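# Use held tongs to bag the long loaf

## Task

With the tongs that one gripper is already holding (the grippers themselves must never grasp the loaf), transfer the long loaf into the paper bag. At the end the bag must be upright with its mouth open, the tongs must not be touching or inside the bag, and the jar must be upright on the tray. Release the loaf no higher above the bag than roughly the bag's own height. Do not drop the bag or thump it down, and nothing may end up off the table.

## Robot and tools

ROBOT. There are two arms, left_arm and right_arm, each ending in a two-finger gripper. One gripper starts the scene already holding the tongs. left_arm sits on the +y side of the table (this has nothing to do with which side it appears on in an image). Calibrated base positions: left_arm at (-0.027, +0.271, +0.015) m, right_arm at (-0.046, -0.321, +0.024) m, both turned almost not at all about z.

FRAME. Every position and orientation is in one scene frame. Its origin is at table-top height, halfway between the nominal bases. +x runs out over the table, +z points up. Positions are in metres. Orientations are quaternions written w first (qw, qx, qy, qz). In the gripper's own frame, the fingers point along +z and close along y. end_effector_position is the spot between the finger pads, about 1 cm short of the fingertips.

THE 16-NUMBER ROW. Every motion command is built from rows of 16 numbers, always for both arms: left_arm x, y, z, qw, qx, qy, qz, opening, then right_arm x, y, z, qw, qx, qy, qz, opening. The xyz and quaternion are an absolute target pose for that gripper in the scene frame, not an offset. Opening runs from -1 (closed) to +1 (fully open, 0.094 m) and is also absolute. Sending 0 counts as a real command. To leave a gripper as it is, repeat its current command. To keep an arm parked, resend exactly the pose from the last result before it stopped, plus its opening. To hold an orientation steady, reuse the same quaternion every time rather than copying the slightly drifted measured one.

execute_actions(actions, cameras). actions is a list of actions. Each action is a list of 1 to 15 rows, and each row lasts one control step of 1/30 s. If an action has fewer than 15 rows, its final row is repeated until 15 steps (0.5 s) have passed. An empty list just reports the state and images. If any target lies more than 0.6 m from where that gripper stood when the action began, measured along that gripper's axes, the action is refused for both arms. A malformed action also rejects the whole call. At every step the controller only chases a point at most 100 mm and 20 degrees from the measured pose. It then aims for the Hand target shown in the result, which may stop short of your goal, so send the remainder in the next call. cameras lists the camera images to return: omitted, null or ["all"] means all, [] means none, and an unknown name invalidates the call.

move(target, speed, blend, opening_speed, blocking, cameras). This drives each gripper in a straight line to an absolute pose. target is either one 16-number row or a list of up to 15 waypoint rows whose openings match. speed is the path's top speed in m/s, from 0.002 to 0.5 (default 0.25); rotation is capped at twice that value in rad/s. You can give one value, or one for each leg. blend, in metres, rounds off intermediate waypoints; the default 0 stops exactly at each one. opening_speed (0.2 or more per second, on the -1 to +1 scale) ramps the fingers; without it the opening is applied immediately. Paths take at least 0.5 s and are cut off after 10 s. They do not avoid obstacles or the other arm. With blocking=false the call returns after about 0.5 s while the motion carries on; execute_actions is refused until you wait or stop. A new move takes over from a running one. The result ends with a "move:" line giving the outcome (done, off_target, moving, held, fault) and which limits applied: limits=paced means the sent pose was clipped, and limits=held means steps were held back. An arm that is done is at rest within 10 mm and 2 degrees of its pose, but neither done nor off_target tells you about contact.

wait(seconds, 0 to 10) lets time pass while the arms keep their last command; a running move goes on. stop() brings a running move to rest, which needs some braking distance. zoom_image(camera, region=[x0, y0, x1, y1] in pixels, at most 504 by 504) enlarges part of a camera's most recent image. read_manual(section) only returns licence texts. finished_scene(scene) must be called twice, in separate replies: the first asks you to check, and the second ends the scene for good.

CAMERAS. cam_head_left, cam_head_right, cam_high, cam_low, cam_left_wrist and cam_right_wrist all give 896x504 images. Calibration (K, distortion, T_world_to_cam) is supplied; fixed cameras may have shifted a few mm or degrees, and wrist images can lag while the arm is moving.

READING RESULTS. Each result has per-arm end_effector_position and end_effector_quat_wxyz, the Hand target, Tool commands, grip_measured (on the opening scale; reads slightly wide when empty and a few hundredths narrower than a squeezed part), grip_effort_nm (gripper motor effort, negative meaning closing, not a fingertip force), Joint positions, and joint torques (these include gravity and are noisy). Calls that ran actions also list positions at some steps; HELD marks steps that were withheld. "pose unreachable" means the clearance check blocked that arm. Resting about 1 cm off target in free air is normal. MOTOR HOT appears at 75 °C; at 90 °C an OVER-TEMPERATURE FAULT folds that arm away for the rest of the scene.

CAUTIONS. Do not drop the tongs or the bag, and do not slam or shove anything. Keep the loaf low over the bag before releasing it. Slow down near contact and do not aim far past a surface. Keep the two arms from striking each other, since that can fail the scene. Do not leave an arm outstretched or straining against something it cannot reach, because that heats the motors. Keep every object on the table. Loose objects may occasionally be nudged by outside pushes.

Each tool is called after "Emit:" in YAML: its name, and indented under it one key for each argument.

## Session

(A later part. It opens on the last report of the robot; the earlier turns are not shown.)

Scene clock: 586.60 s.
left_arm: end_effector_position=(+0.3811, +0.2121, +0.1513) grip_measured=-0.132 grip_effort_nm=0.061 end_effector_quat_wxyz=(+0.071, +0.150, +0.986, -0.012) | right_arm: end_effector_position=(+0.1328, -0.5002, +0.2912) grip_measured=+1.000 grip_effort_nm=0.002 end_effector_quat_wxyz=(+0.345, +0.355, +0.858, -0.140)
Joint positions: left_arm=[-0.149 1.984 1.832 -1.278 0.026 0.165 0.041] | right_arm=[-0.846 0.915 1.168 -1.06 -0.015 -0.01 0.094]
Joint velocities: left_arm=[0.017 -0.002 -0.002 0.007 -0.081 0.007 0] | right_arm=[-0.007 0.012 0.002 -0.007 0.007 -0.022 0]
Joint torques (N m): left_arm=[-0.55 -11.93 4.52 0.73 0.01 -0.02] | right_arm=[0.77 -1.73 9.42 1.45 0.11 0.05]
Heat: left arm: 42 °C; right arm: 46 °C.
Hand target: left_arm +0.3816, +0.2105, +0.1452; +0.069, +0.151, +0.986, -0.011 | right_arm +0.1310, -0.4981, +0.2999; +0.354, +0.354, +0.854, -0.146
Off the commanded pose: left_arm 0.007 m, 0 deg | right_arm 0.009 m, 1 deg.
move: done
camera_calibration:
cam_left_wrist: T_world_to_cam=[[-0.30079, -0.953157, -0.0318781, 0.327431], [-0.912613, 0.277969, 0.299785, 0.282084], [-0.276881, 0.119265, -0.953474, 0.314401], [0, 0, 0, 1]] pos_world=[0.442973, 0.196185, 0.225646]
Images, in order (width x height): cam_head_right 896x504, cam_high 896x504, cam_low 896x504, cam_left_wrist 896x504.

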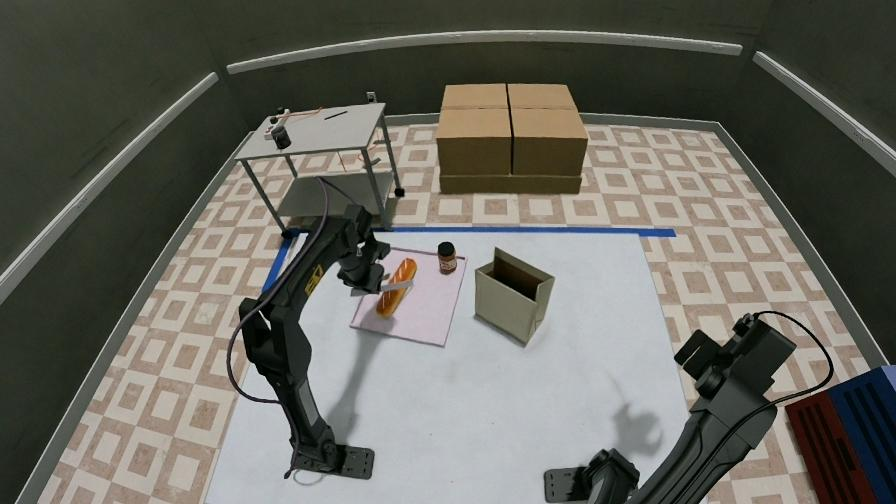

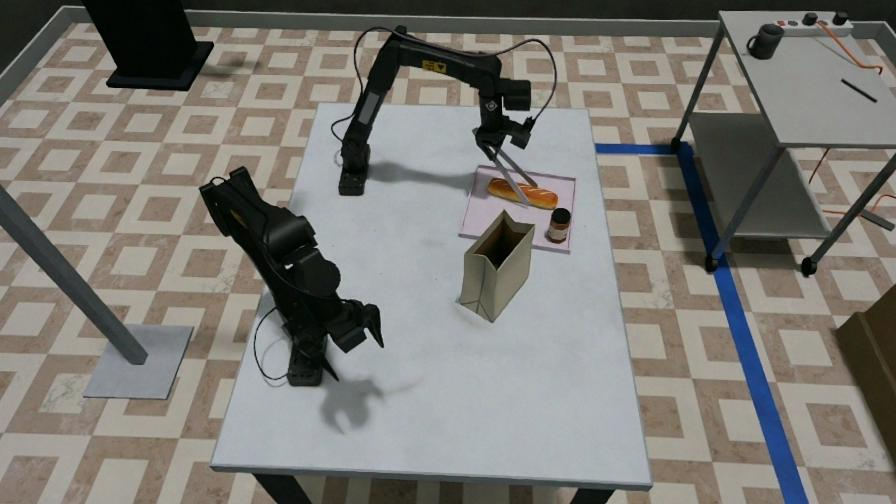

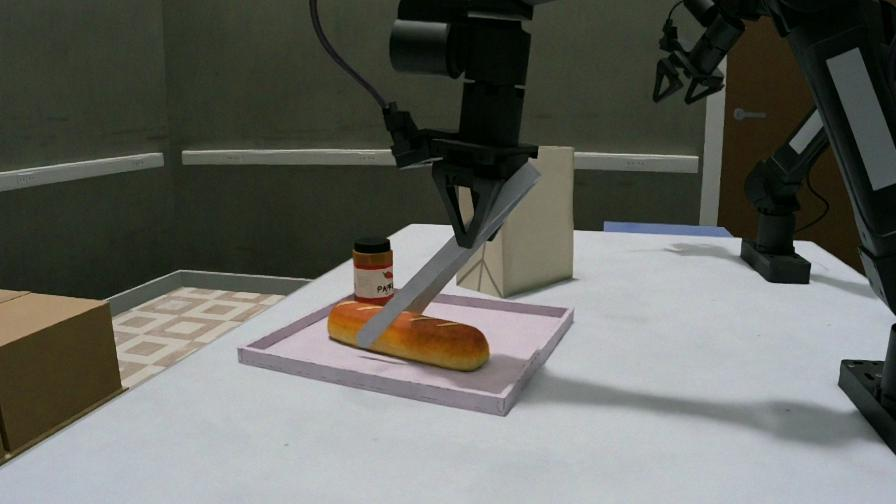

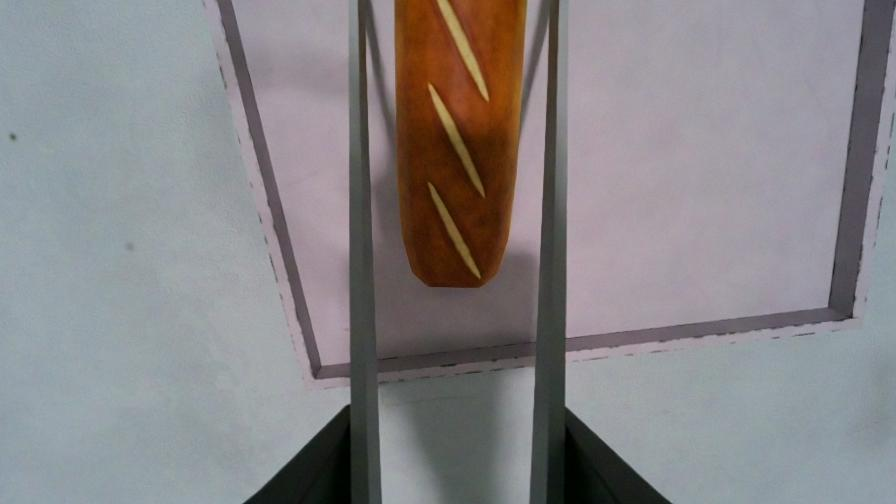

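Emit:
move:
  target: [0.3813, 0.2105, 0.145, 0.0690, 0.1509, 0.9861, -0.0106, -0.30, 0.131, -0.498, 0.30, 0.3536, 0.3536, 0.8536, -0.1464, 1.0]
  opening_speed: 0.2
  speed: 0.06
  cameras: ["cam_head_right", "cam_high", "cam_low", "cam_left_wrist"]

Emit:
zoom_image:
  camera: "cam_head_right"
  region: [330, 220, 480, 350]

Emit:
zoom_image:
  camera: "cam_low"
  region: [300, 200, 520, 420]

Scene clock: 610.63 s.
left_arm: end_effector_position=(+0.3816, +0.2121, +0.1514) grip_measured=-0.296 grip_effort_nm=-0.242 end_effector_quat_wxyz=(+0.072, +0.150, +0.986, -0.012) | right_arm: end_effector_position=(+0.1328, -0.5002, +0.2912) grip_measured=+1.000 grip_effort_nm=0.007 end_effector_quat_wxyz=(+0.345, +0.355, +0.858, -0.140)
Joint positions: left_arm=[-0.149 1.984 1.832 -1.276 0.026 0.165 0.033] | right_arm=[-0.846 0.915 1.168 -1.06 -0.015 -0.01 0.094]
Joint velocities: left_arm=[0.002 -0.017 0.017 -0.007 -0.051 -0.037 0] | right_arm=[0.007 -0.007 -0.012 -0.095 -0.066 -0.037 0]
Joint torques (N m): left_arm=[-0.73 -12.04 4.26 0.78 -0.02 0] | right_arm=[0.77 -1.72 9.4 1.46 0.11 0.04]
Heat: left arm: 42 °C; right arm: 46 °C.
Hand target: left_arm +0.3813, +0.2106, +0.1451; +0.069, +0.151, +0.986, -0.011 | right_arm +0.1311, -0.4981, +0.2999; +0.354, +0.354, +0.854, -0.146
Off the commanded pose: left_arm 0.007 m, 0 deg | right_arm 0.009 m, 1 deg.
move: done
camera_calibration:
cam_left_wrist: T_world_to_cam=[[-0.300676, -0.95317, -0.0325727, 0.327644], [-0.913208, 0.277885, 0.298046, 0.283005], [-0.275037, 0.119361, -0.953996, 0.313948], [0, 0, 0, 1]] pos_world=[0.443304, 0.196184, 0.225829]
Images, in order (width x height): cam_head_right 896x504, cam_high 896x504, cam_low 896x504, cam_left_wrist 896x504.

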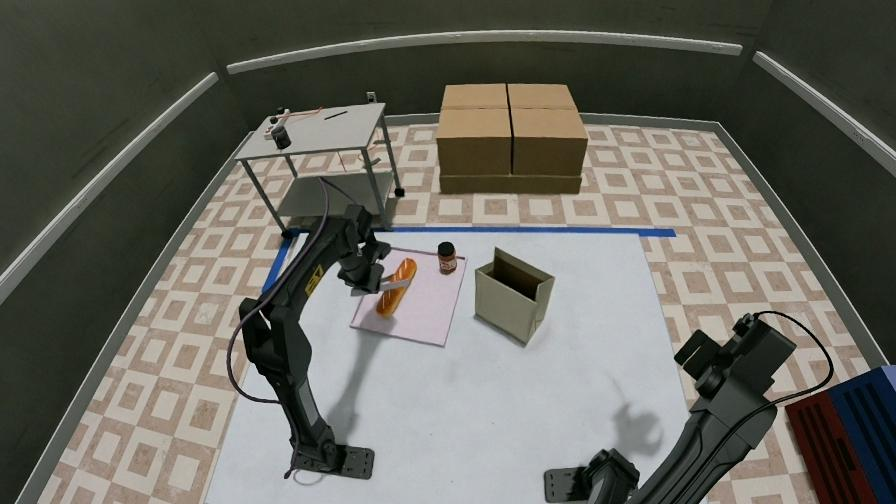

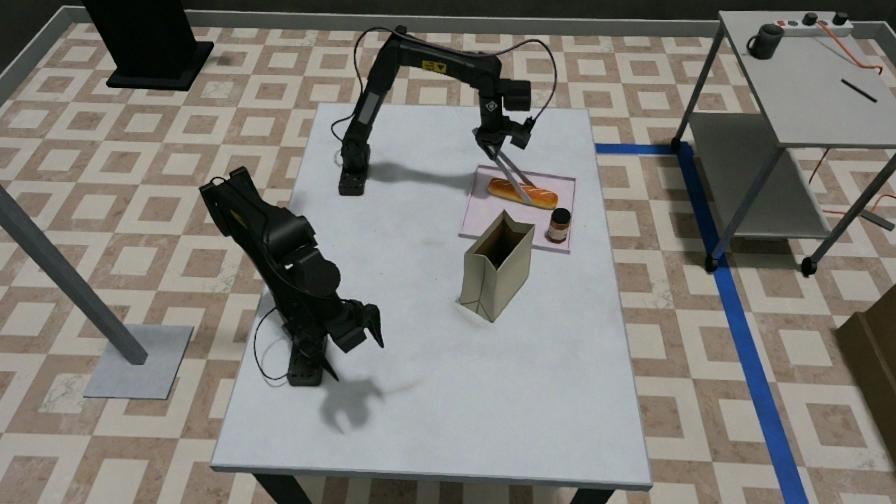

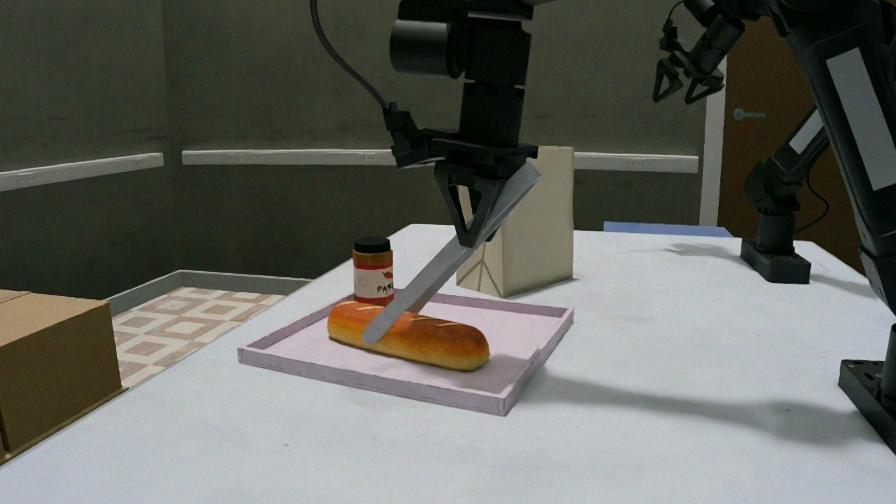

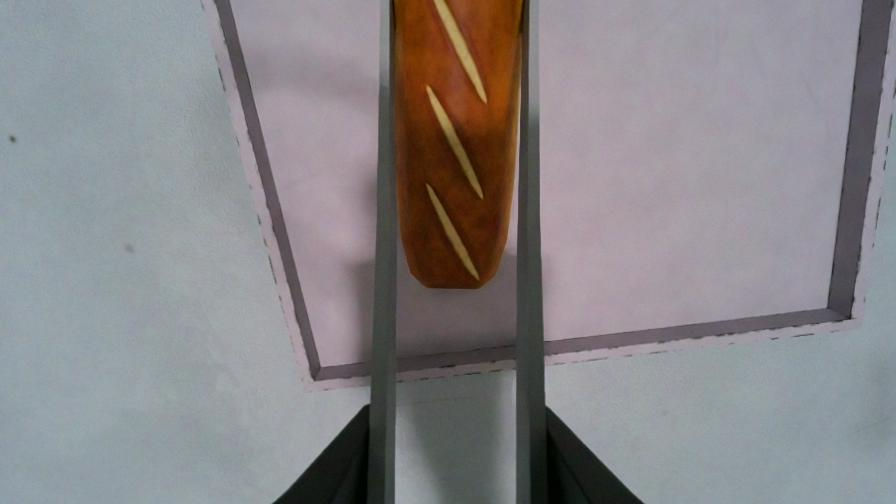

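Scaled by 3.360.

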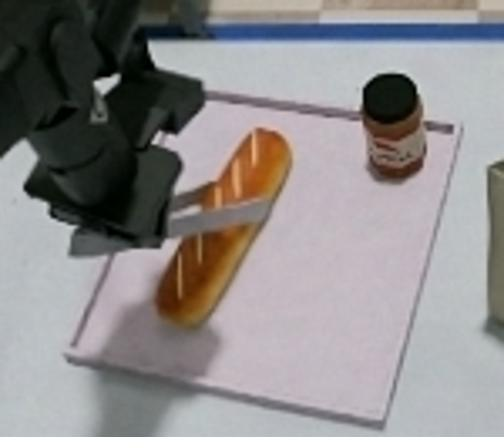

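Scaled by 2.291.

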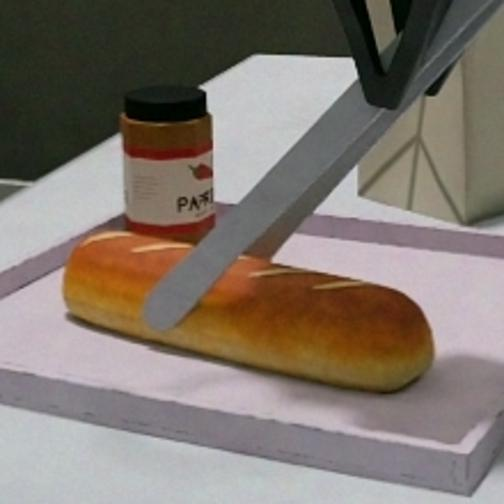

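Emit:
move:
  target: [0.3813, 0.2105, 0.145, 0.0690, 0.1509, 0.9861, -0.0106, -0.36, 0.131, -0.498, 0.30, 0.3536, 0.3536, 0.8536, -0.1464, 1.0]
  opening_speed: 0.2
  speed: 0.06
  cameras: ["cam_left_wrist", "cam_low"]

Scene clock: 616.80 s.
left_arm: end_effector_position=(+0.3816, +0.2121, +0.1514) grip_measured=-0.355 grip_effort_nm=-0.310 end_effector_quat_wxyz=(+0.072, +0.150, +0.986, -0.012) | right_arm: end_effector_position=(+0.1328, -0.5002, +0.2912) grip_measured=+1.000 grip_effort_nm=-0.002 end_effector_quat_wxyz=(+0.345, +0.355, +0.858, -0.140)
Joint positions: left_arm=[-0.149 1.984 1.832 -1.276 0.026 0.165 0.03] | right_arm=[-0.846 0.915 1.168 -1.06 -0.015 -0.01 0.094]
Joint velocities: left_arm=[0.002 0.012 -0.002 -0.007 0.037 -0.051 -0.001] | right_arm=[-0.002 0.002 0.017 -0.022 0.066 0.037 0]
Joint torques (N m): left_arm=[-0.5 -12 4.26 0.79 -0.02 0] | right_arm=[0.77 -1.72 9.42 1.46 0.11 0.05]
Heat: left arm: 43 °C; right arm: 46 °C.
Hand target: left_arm +0.3813, +0.2105, +0.1451; +0.069, +0.151, +0.986, -0.011 | right_arm +0.1311, -0.4981, +0.2999; +0.354, +0.354, +0.854, -0.146
Off the commanded pose: left_arm 0.007 m, 0 deg | right_arm 0.009 m, 1 deg.
move: done
camera_calibration:
cam_left_wrist: T_world_to_cam=[[-0.300676, -0.95317, -0.0325727, 0.327644], [-0.913208, 0.277885, 0.298046, 0.283005], [-0.275037, 0.119361, -0.953996, 0.313948], [0, 0, 0, 1]] pos_world=[0.443304, 0.196184, 0.225829]
Images, in order (width x height): cam_low 896x504, cam_left_wrist 896x504.

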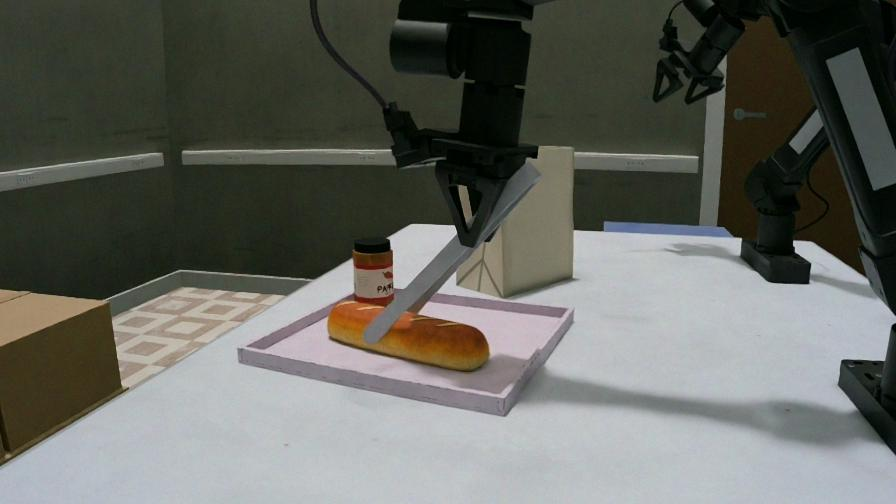

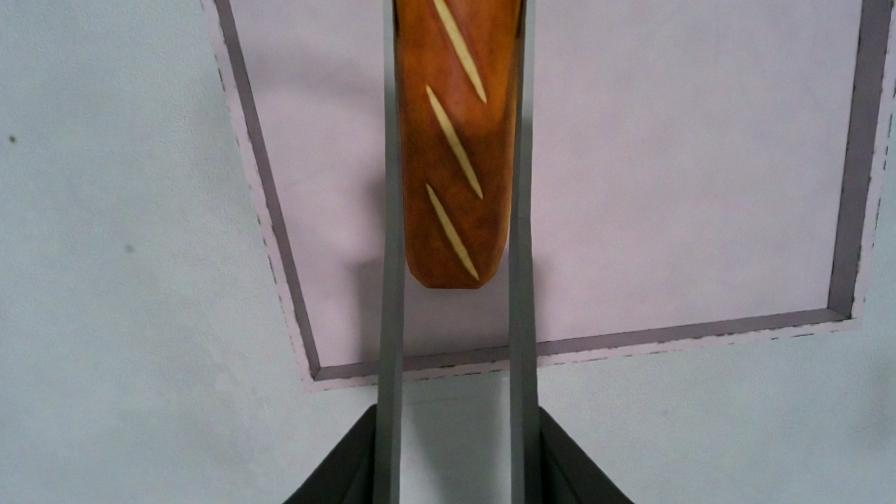

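Emit:
move:
  target: [0.3813, 0.2105, 0.145, 0.0690, 0.1509, 0.9861, -0.0106, -0.46, 0.131, -0.498, 0.30, 0.3536, 0.3536, 0.8536, -0.1464, 1.0]
  opening_speed: 0.2
  speed: 0.06
  cameras: ["cam_left_wrist", "cam_low"]

Scene clock: 622.23 s.
left_arm: end_effector_position=(+0.3816, +0.2121, +0.1514) grip_measured=-0.452 grip_effort_nm=-0.466 end_effector_quat_wxyz=(+0.072, +0.150, +0.986, -0.012) | right_arm: end_effector_position=(+0.1328, -0.5002, +0.2912) grip_measured=+1.000 grip_effort_nm=0.007 end_effector_quat_wxyz=(+0.345, +0.355, +0.858, -0.140)
Joint positions: left_arm=[-0.149 1.984 1.832 -1.276 0.026 0.165 0.026] | right_arm=[-0.846 0.915 1.168 -1.06 -0.015 -0.01 0.094]
Joint velocities: left_arm=[-0.007 -0.012 0.002 0.037 0.022 -0.095 0] | right_arm=[0.002 -0.032 -0.002 0.051 0.037 -0.051 0]
Joint torques (N m): left_arm=[-0.61 -12 4.22 0.76 -0.03 0.02] | right_arm=[0.77 -1.72 9.42 1.46 0.11 0.05]
Heat: left arm: 43 °C; right arm: 47 °C.
Hand target: left_arm +0.3813, +0.2105, +0.1451; +0.069, +0.151, +0.986, -0.011 | right_arm +0.1311, -0.4981, +0.2999; +0.354, +0.354, +0.854, -0.146
Off the commanded pose: left_arm 0.007 m, 0 deg | right_arm 0.009 m, 1 deg.
move: done
camera_calibration:
cam_left_wrist: T_world_to_cam=[[-0.300676, -0.95317, -0.0325727, 0.327644], [-0.913208, 0.277885, 0.298046, 0.283005], [-0.275037, 0.119361, -0.953996, 0.313948], [0, 0, 0, 1]] pos_world=[0.443304, 0.196184, 0.225829]
Images, in order (width x height): cam_low 896x504, cam_left_wrist 896x504.

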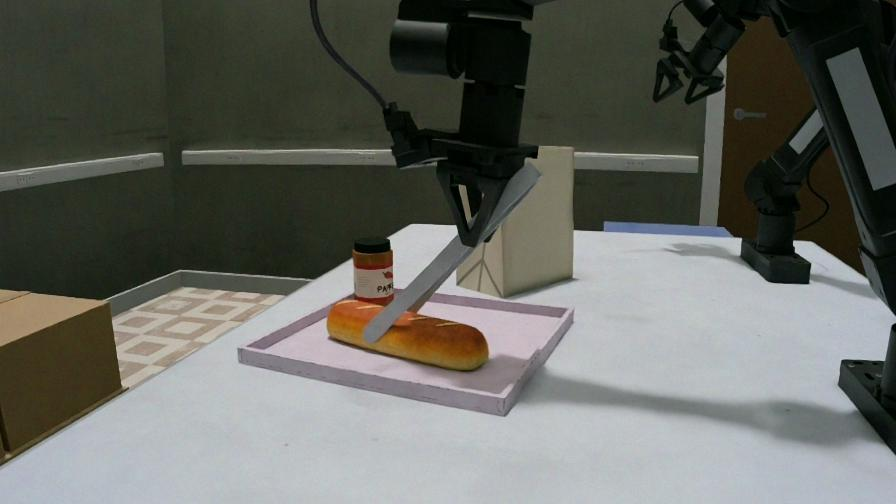

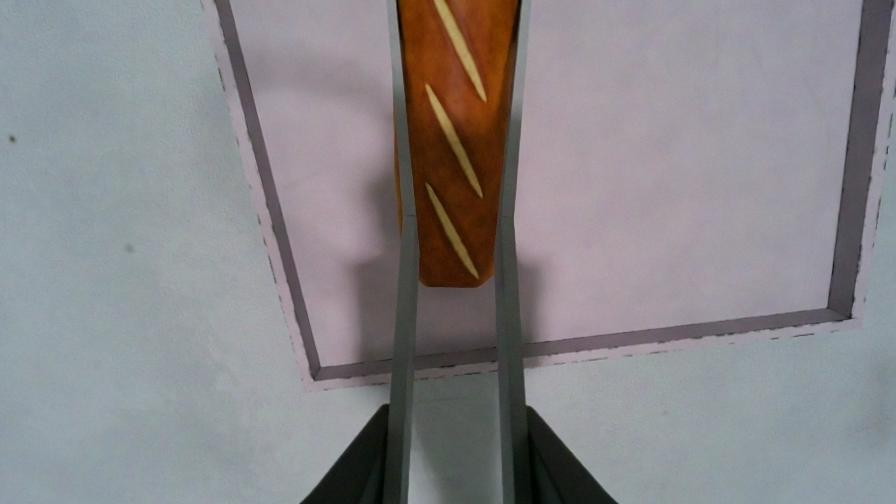

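Emit:
move:
  target: [0.3813, 0.2105, 0.145, 0.0690, 0.1509, 0.9861, -0.0106, -0.56, 0.131, -0.498, 0.30, 0.3536, 0.3536, 0.8536, -0.1464, 1.0]
  opening_speed: 0.2
  speed: 0.06
  cameras: ["cam_left_wrist", "cam_low"]

Scene clock: 635.03 s.
left_arm: end_effector_position=(+0.3816, +0.2121, +0.1514) grip_measured=-0.554 grip_effort_nm=-0.652 end_effector_quat_wxyz=(+0.072, +0.150, +0.986, -0.012) | right_arm: end_effector_position=(+0.1328, -0.5002, +0.2912) grip_measured=+1.000 grip_effort_nm=0.002 end_effector_quat_wxyz=(+0.345, +0.355, +0.858, -0.140)
Joint positions: left_arm=[-0.149 1.984 1.832 -1.276 0.026 0.165 0.021] | right_arm=[-0.846 0.915 1.168 -1.06 -0.015 -0.01 0.094]
Joint velocities: left_arm=[0.012 0.002 -0.032 0.051 0.022 0.051 0.001] | right_arm=[0.007 0.002 -0.027 0.037 -0.051 -0.022 0]
Joint torques (N m): left_arm=[-0.4 -12.1 4.15 0.77 -0.04 0.02] | right_arm=[0.77 -1.73 9.42 1.46 0.11 0.05]
Heat: left arm: 43 °C; right arm: 47 °C.
Hand target: left_arm +0.3813, +0.2105, +0.1451; +0.069, +0.151, +0.986, -0.011 | right_arm +0.1311, -0.4981, +0.2999; +0.354, +0.354, +0.854, -0.146
Off the commanded pose: left_arm 0.007 m, 0 deg | right_arm 0.009 m, 1 deg.
move: done
camera_calibration:
cam_left_wrist: T_world_to_cam=[[-0.300623, -0.953174, -0.0329447, 0.327747], [-0.913238, 0.277724, 0.298103, 0.283032], [-0.274994, 0.119703, -0.953965, 0.313848], [0, 0, 0, 1]] pos_world=[0.44331, 0.196227, 0.225825]
Images, in order (width x height): cam_low 896x504, cam_left_wrist 896x504.

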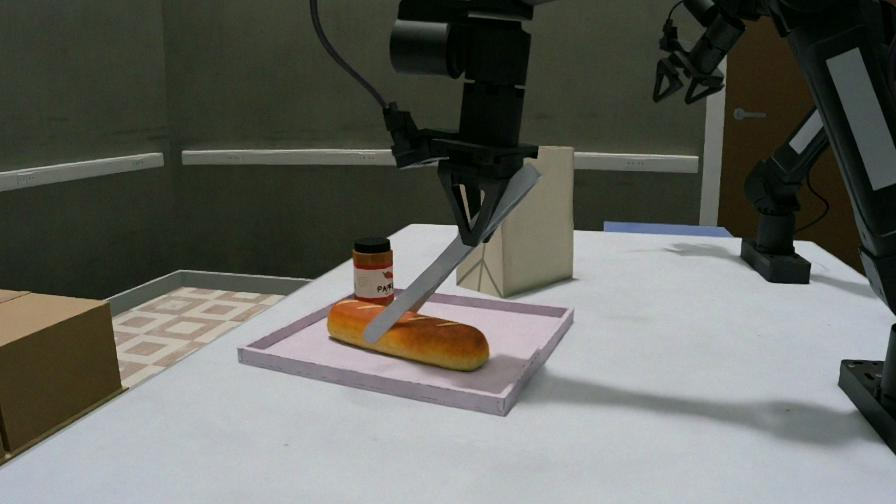

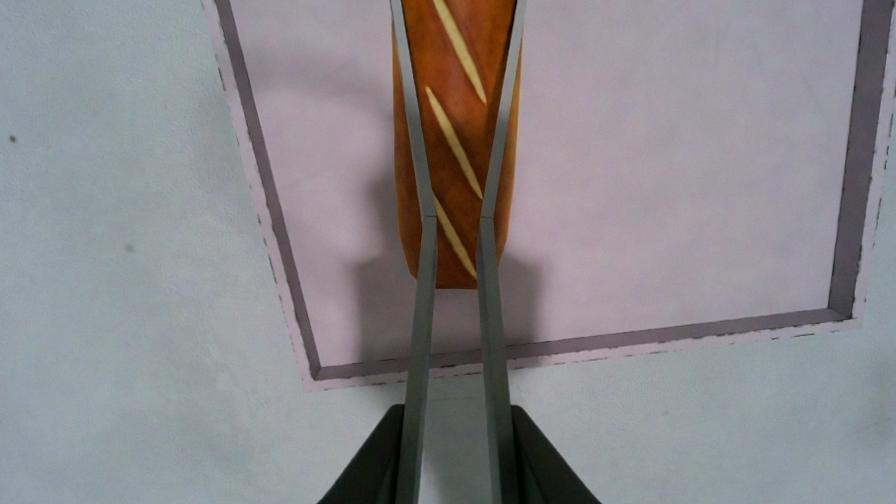

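Emit:
move:
  target: [0.3813, 0.2105, 0.19, 0.0690, 0.1509, 0.9861, -0.0106, -0.56, 0.131, -0.498, 0.30, 0.3536, 0.3536, 0.8536, -0.1464, 1.0]
  speed: 0.06
  cameras: ["cam_left_wrist", "cam_low", "cam_head_right", "cam_high"]

Scene clock: 648.27 s.
left_arm: end_effector_position=(+0.3747, +0.2132, +0.1918) grip_measured=-0.559 grip_effort_nm=-0.974 end_effector_quat_wxyz=(+0.070, +0.150, +0.986, -0.012) | right_arm: end_effector_position=(+0.1328, -0.5002, +0.2912) grip_measured=+1.000 grip_effort_nm=0.002 end_effector_quat_wxyz=(+0.345, +0.355, +0.858, -0.140)
Joint positions: left_arm=[-0.149 1.988 2.002 -1.446 0.025 0.165 0.021] | right_arm=[-0.846 0.915 1.168 -1.06 -0.015 -0.01 0.094]
Joint velocities: left_arm=[0.012 0.022 0.017 -0.051 0.007 0.022 -0.001] | right_arm=[-0.007 -0.007 -0.002 0.037 -0.022 -0.051 0]
Joint torques (N m): left_arm=[-0.55 -9.62 7.9 0.52 0.01 -0.03] | right_arm=[0.79 -1.73 9.4 1.46 0.11 0.05]
Heat: left arm: 43 °C; right arm: 47 °C.
Hand target: left_arm +0.3807, +0.2106, +0.1899; +0.069, +0.151, +0.986, -0.011 | right_arm +0.1311, -0.4981, +0.2999; +0.354, +0.354, +0.854, -0.146
Off the commanded pose: left_arm 0.007 m, 0 deg | right_arm 0.009 m, 1 deg.
move: done
camera_calibration:
cam_left_wrist: T_world_to_cam=[[-0.300706, -0.953159, -0.0326072, 0.327921], [-0.912021, 0.277393, 0.302112, 0.263169], [-0.278916, 0.120585, -0.952715, 0.351456], [0, 0, 0, 1]] pos_world=[0.43665, 0.197179, 0.266023]
Images, in order (width x height): cam_head_right 896x504, cam_high 896x504, cam_low 896x504, cam_left_wrist 896x504.

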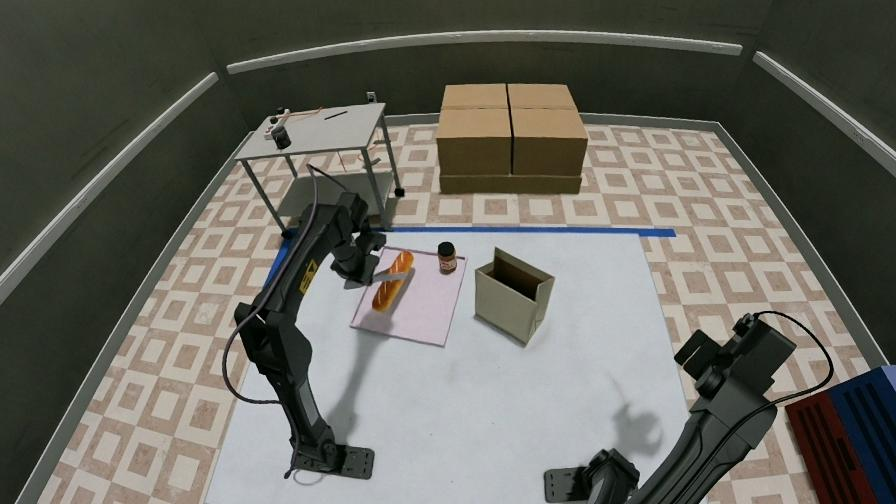

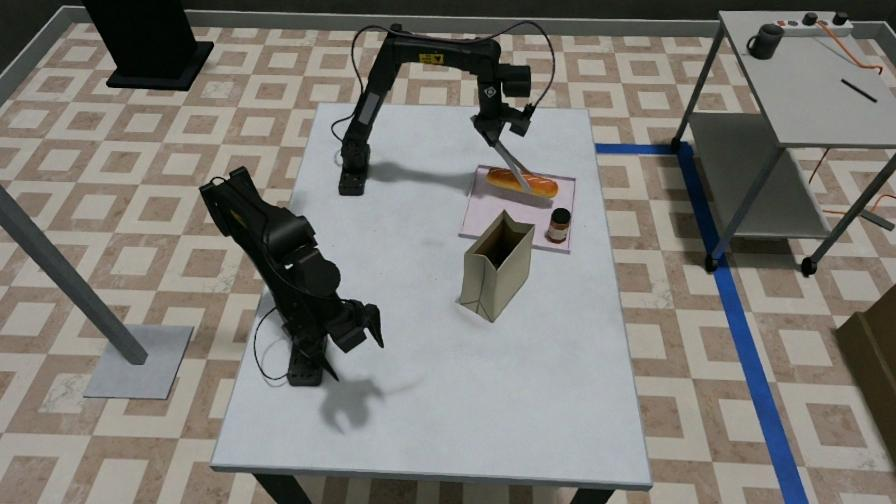

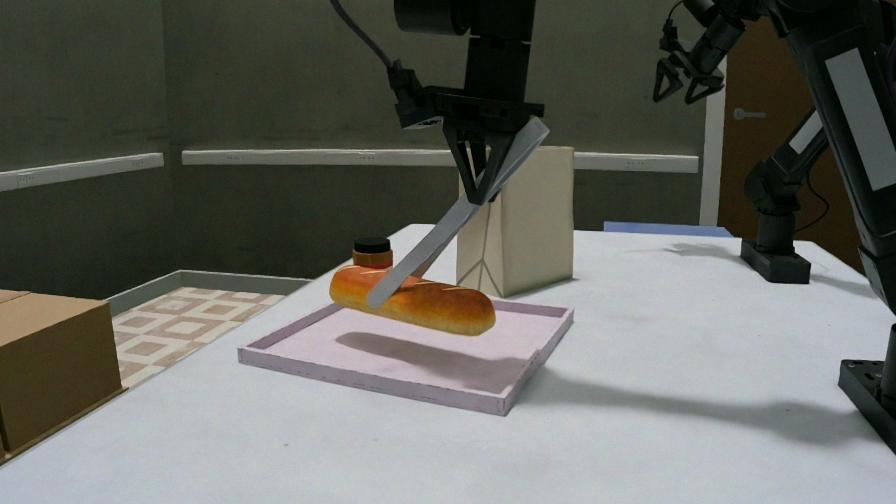

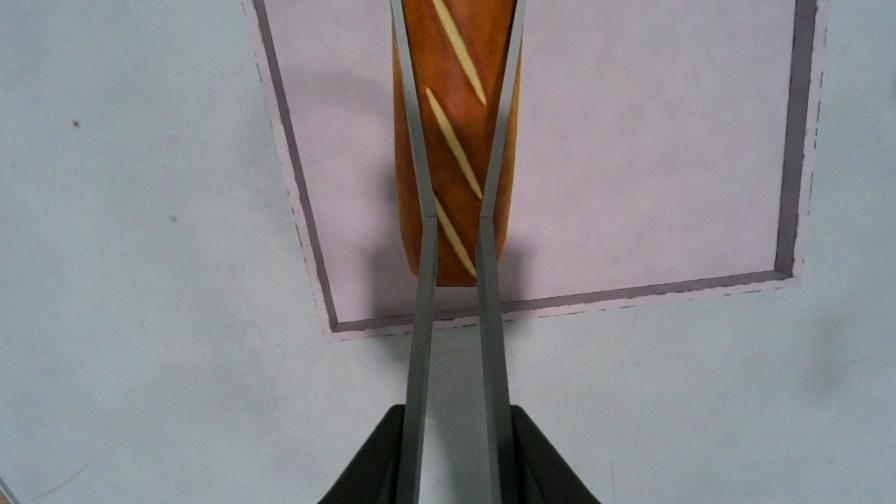

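Emit:
move:
  target: [0.268, 0.151, 0.308, 0.5599, 0.1773, 0.7996, -0.1241, -0.56, 0.131, -0.498, 0.30, 0.3536, 0.3536, 0.8536, -0.1464, 1.0]
  speed: 0.12

Scene clock: 687.37 s.
left_arm: end_effector_position=(+0.2686, +0.1511, +0.2980) grip_measured=-0.556 grip_effort_nm=-0.935 end_effector_quat_wxyz=(+0.539, +0.190, +0.813, -0.117) | right_arm: end_effector_position=(+0.1328, -0.5002, +0.2912) grip_measured=+1.000 grip_effort_nm=0.012 end_effector_quat_wxyz=(+0.345, +0.355, +0.858, -0.140)
Joint positions: left_arm=[-0.348 0.854 0.869 -0.42 0.101 0.059 0.021] | right_arm=[-0.846 0.915 1.168 -1.06 -0.015 -0.01 0.094]
Joint velocities: left_arm=[-0.012 0.002 -0.007 0.051 -0.081 0.022 -0.003] | right_arm=[0.007 0.022 -0.007 0.007 -0.081 0.051 0]
Joint torques (N m): left_arm=[-0.51 -3.02 5.33 2.19 -0.04 -0.05] | right_arm=[0.77 -1.72 9.42 1.46 0.11 0.05]
Heat: left arm: 44 °C; right arm: 47 °C.
Hand target: left_arm +0.2683, +0.1501, +0.3066; +0.558, +0.185, +0.800, -0.122 | right_arm +0.1311, -0.4981, +0.2999; +0.354, +0.354, +0.854, -0.146
Off the commanded pose: left_arm 0.010 m, 3 deg | right_arm 0.009 m, 1 deg.
move: off_target (left_arm)
camera_calibration:
cam_left_wrist: T_world_to_cam=[[-0.40901, -0.911868, -0.0347481, 0.263825], [-0.676522, 0.328562, -0.659064, 0.367053], [0.612396, -0.246056, -0.751284, 0.186476], [0, 0, 0, 1]] pos_world=[0.242029, 0.165858, 0.391175]
cam_right_wrist: T_world_to_cam=[[-0.698396, -0.715626, 0.0110256, -0.267059], [-0.681032, 0.65974, -0.317706, 0.552751], [0.220085, -0.229394, -0.948125, 0.220097], [0, 0, 0, 1]] pos_world=[0.141488, -0.505298, 0.387237]

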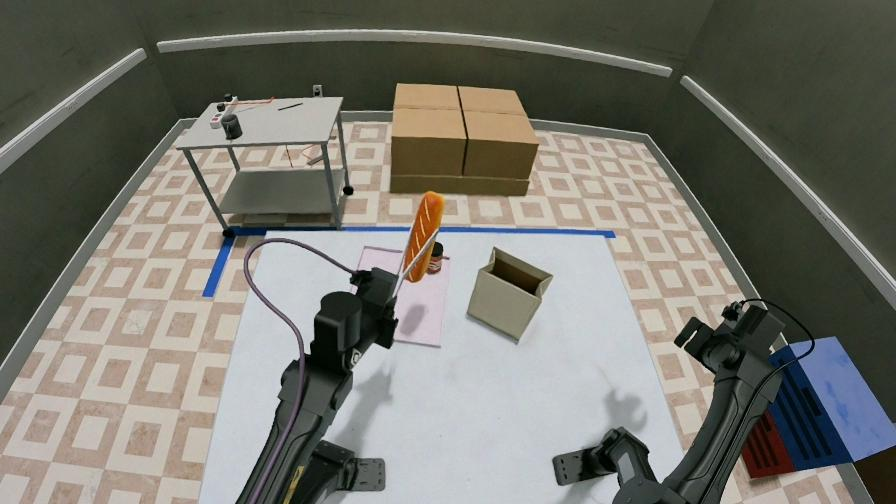

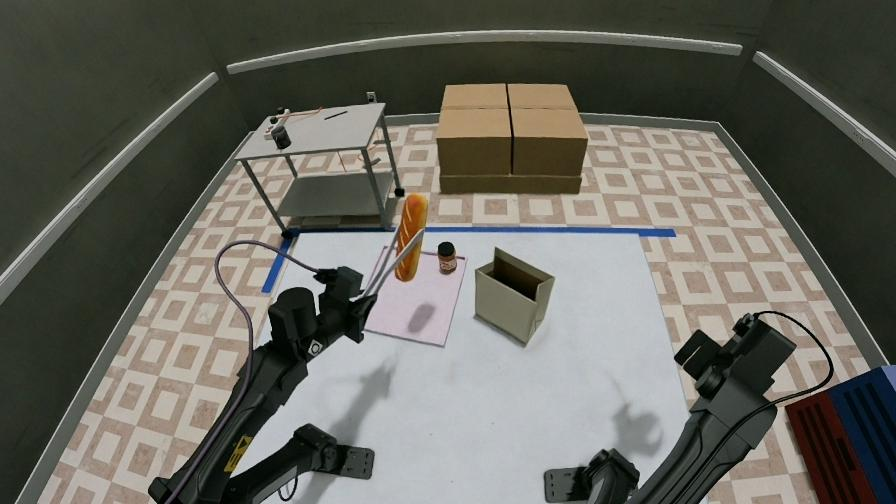

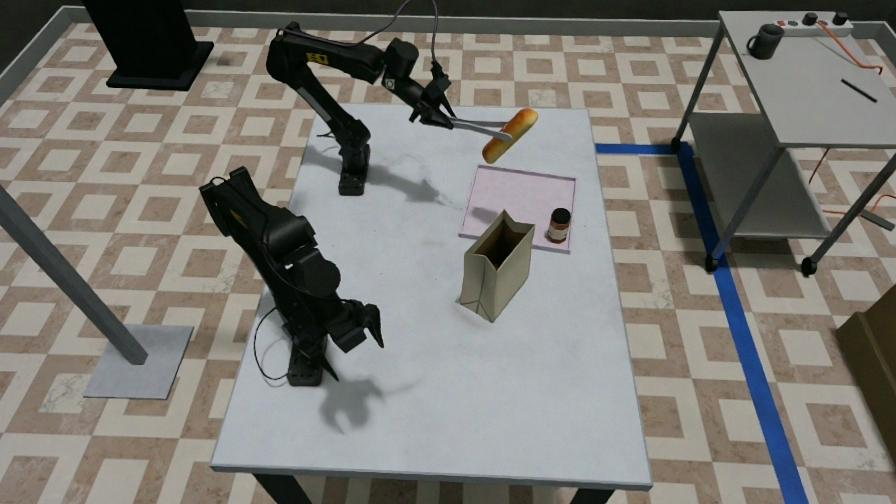

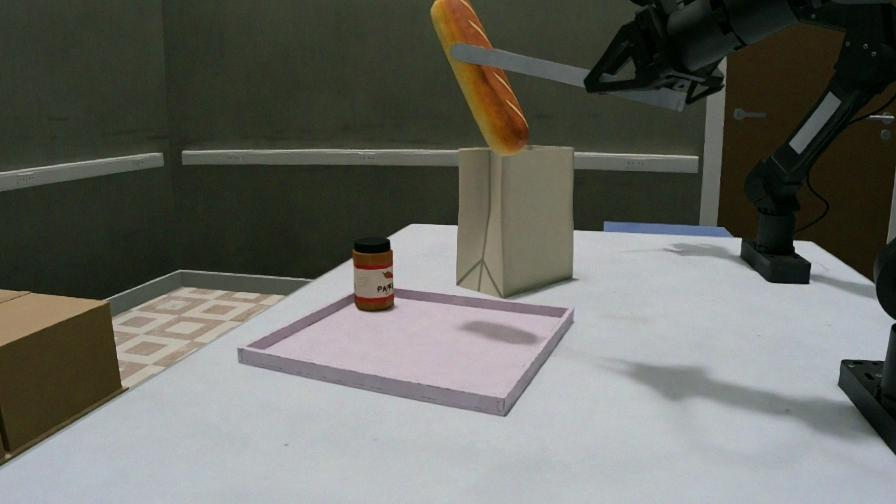

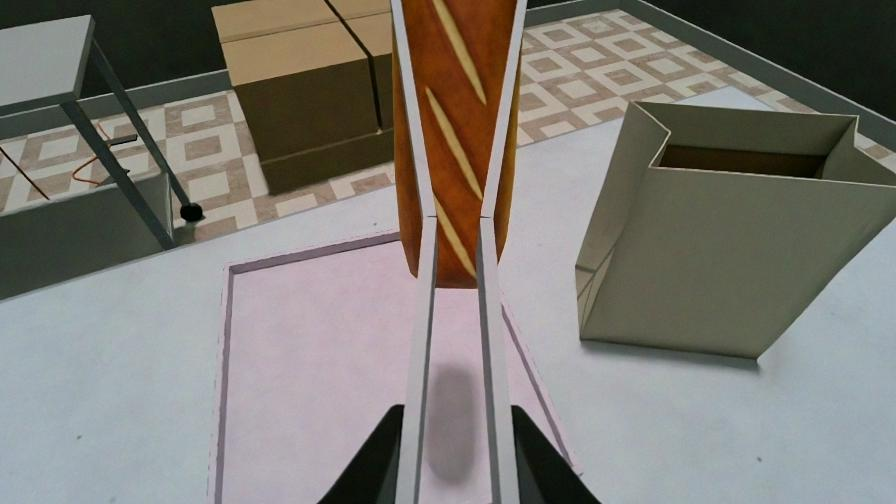

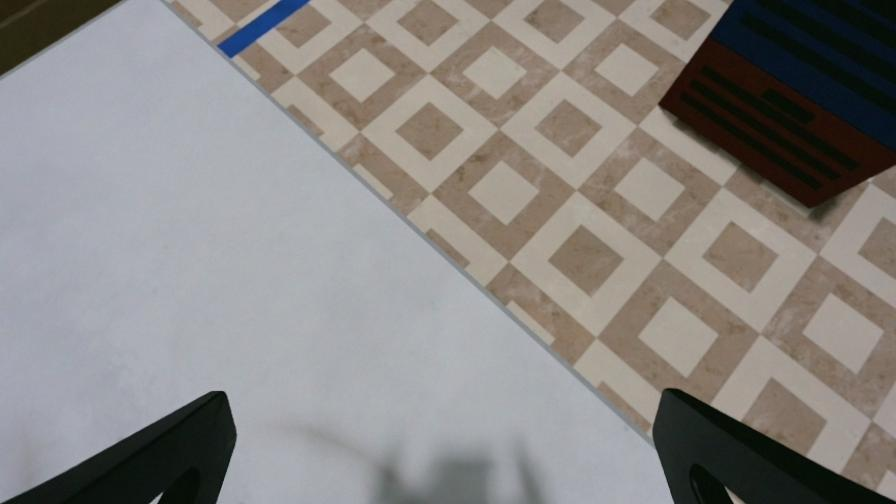

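Emit:
execute_actions:
  actions: []

Scene clock: 708.50 s.
left_arm: end_effector_position=(+0.2688, +0.1512, +0.2985) grip_measured=-0.556 grip_effort_nm=-0.930 end_effector_quat_wxyz=(+0.539, +0.189, +0.812, -0.117) | right_arm: end_effector_position=(+0.1328, -0.5002, +0.2912) grip_measured=+1.000 grip_effort_nm=0.007 end_effector_quat_wxyz=(+0.345, +0.355, +0.858, -0.140)
Joint positions: left_arm=[-0.348 0.854 0.869 -0.418 0.1 0.058 0.021] | right_arm=[-0.846 0.915 1.168 -1.06 -0.015 -0.01 0.094]
Joint velocities: left_arm=[0.007 -0.012 -0.002 0.037 0.022 0.022 -0.003] | right_arm=[0.007 0.002 0.002 -0.022 -0.081 -0.007 0]
Joint torques (N m): left_arm=[-0.57 -3.18 5.31 2.19 0 -0.07] | right_arm=[0.77 -1.73 9.42 1.45 0.11 0.04]
Heat: left arm: 41 °C; right arm: 47 °C.
Hand target: left_arm +0.2683, +0.1501, +0.3067; +0.558, +0.185, +0.800, -0.122 | right_arm +0.1311, -0.4981, +0.2999; +0.354, +0.353, +0.854, -0.146
Tool commands: left_gripper/opening=-0.56 right_gripper/opening=+1.0
Off the commanded pose: left_arm 0.010 m, 3 deg | right_arm 0.009 m, 1 deg.
camera_calibration:
cam_left_wrist: T_world_to_cam=[[-0.408173, -0.912239, -0.0348624, 0.263857], [-0.675647, 0.327552, -0.660463, 0.367807], [0.613919, -0.246028, -0.750049, 0.185889], [0, 0, 0, 1]] pos_world=[0.242086, 0.165959, 0.391547]
cam_right_wrist: T_world_to_cam=[[-0.698396, -0.715626, 0.0110256, -0.267059], [-0.681032, 0.65974, -0.317706, 0.552751], [0.220085, -0.229394, -0.948125, 0.220097], [0, 0, 0, 1]] pos_world=[0.141488, -0.505298, 0.387237]

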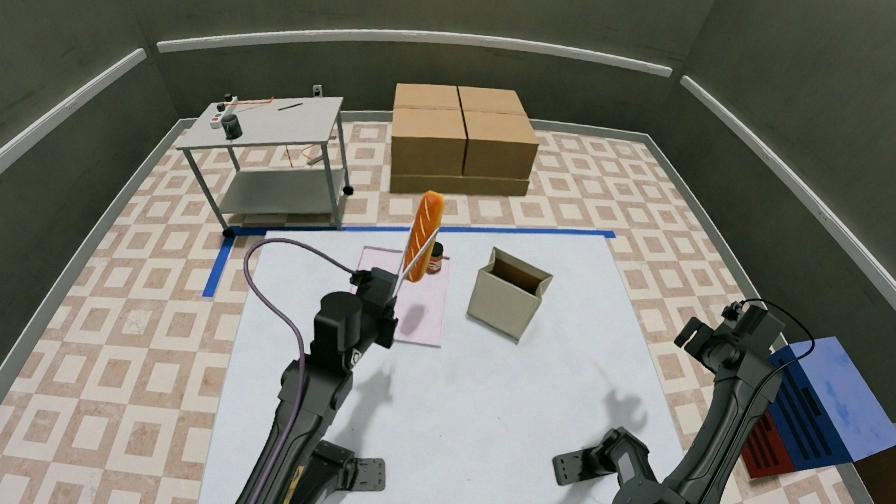

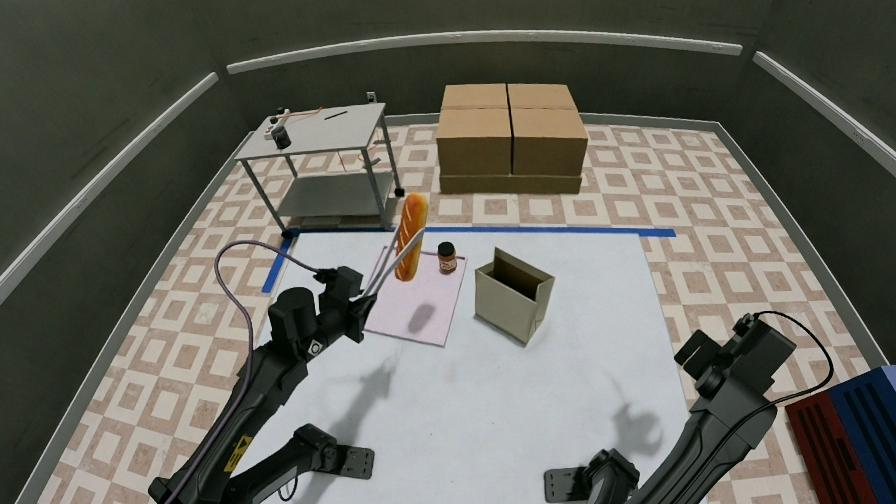

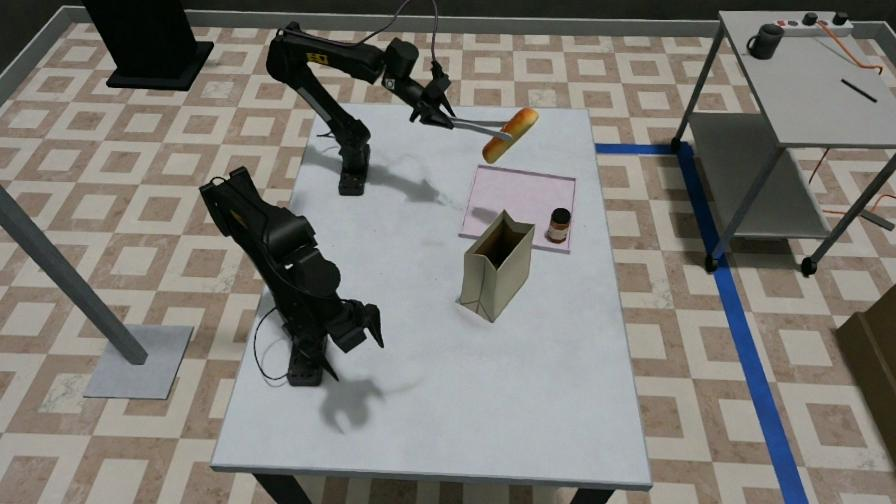

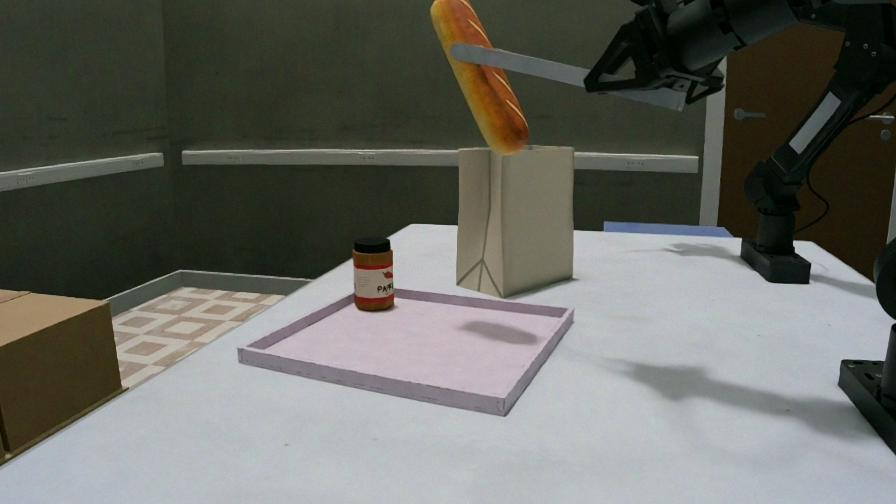

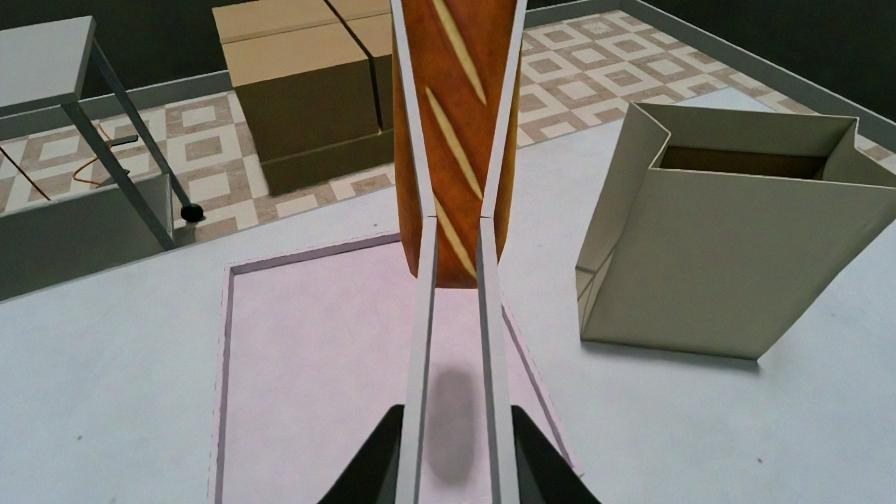

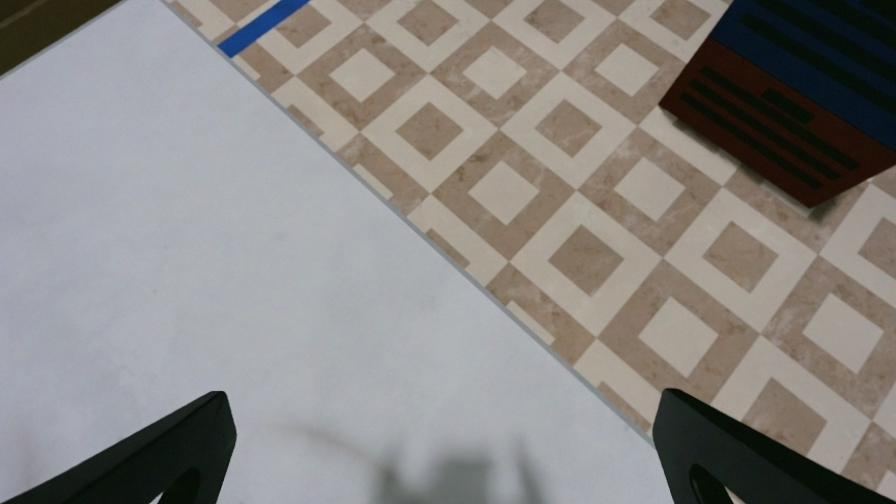

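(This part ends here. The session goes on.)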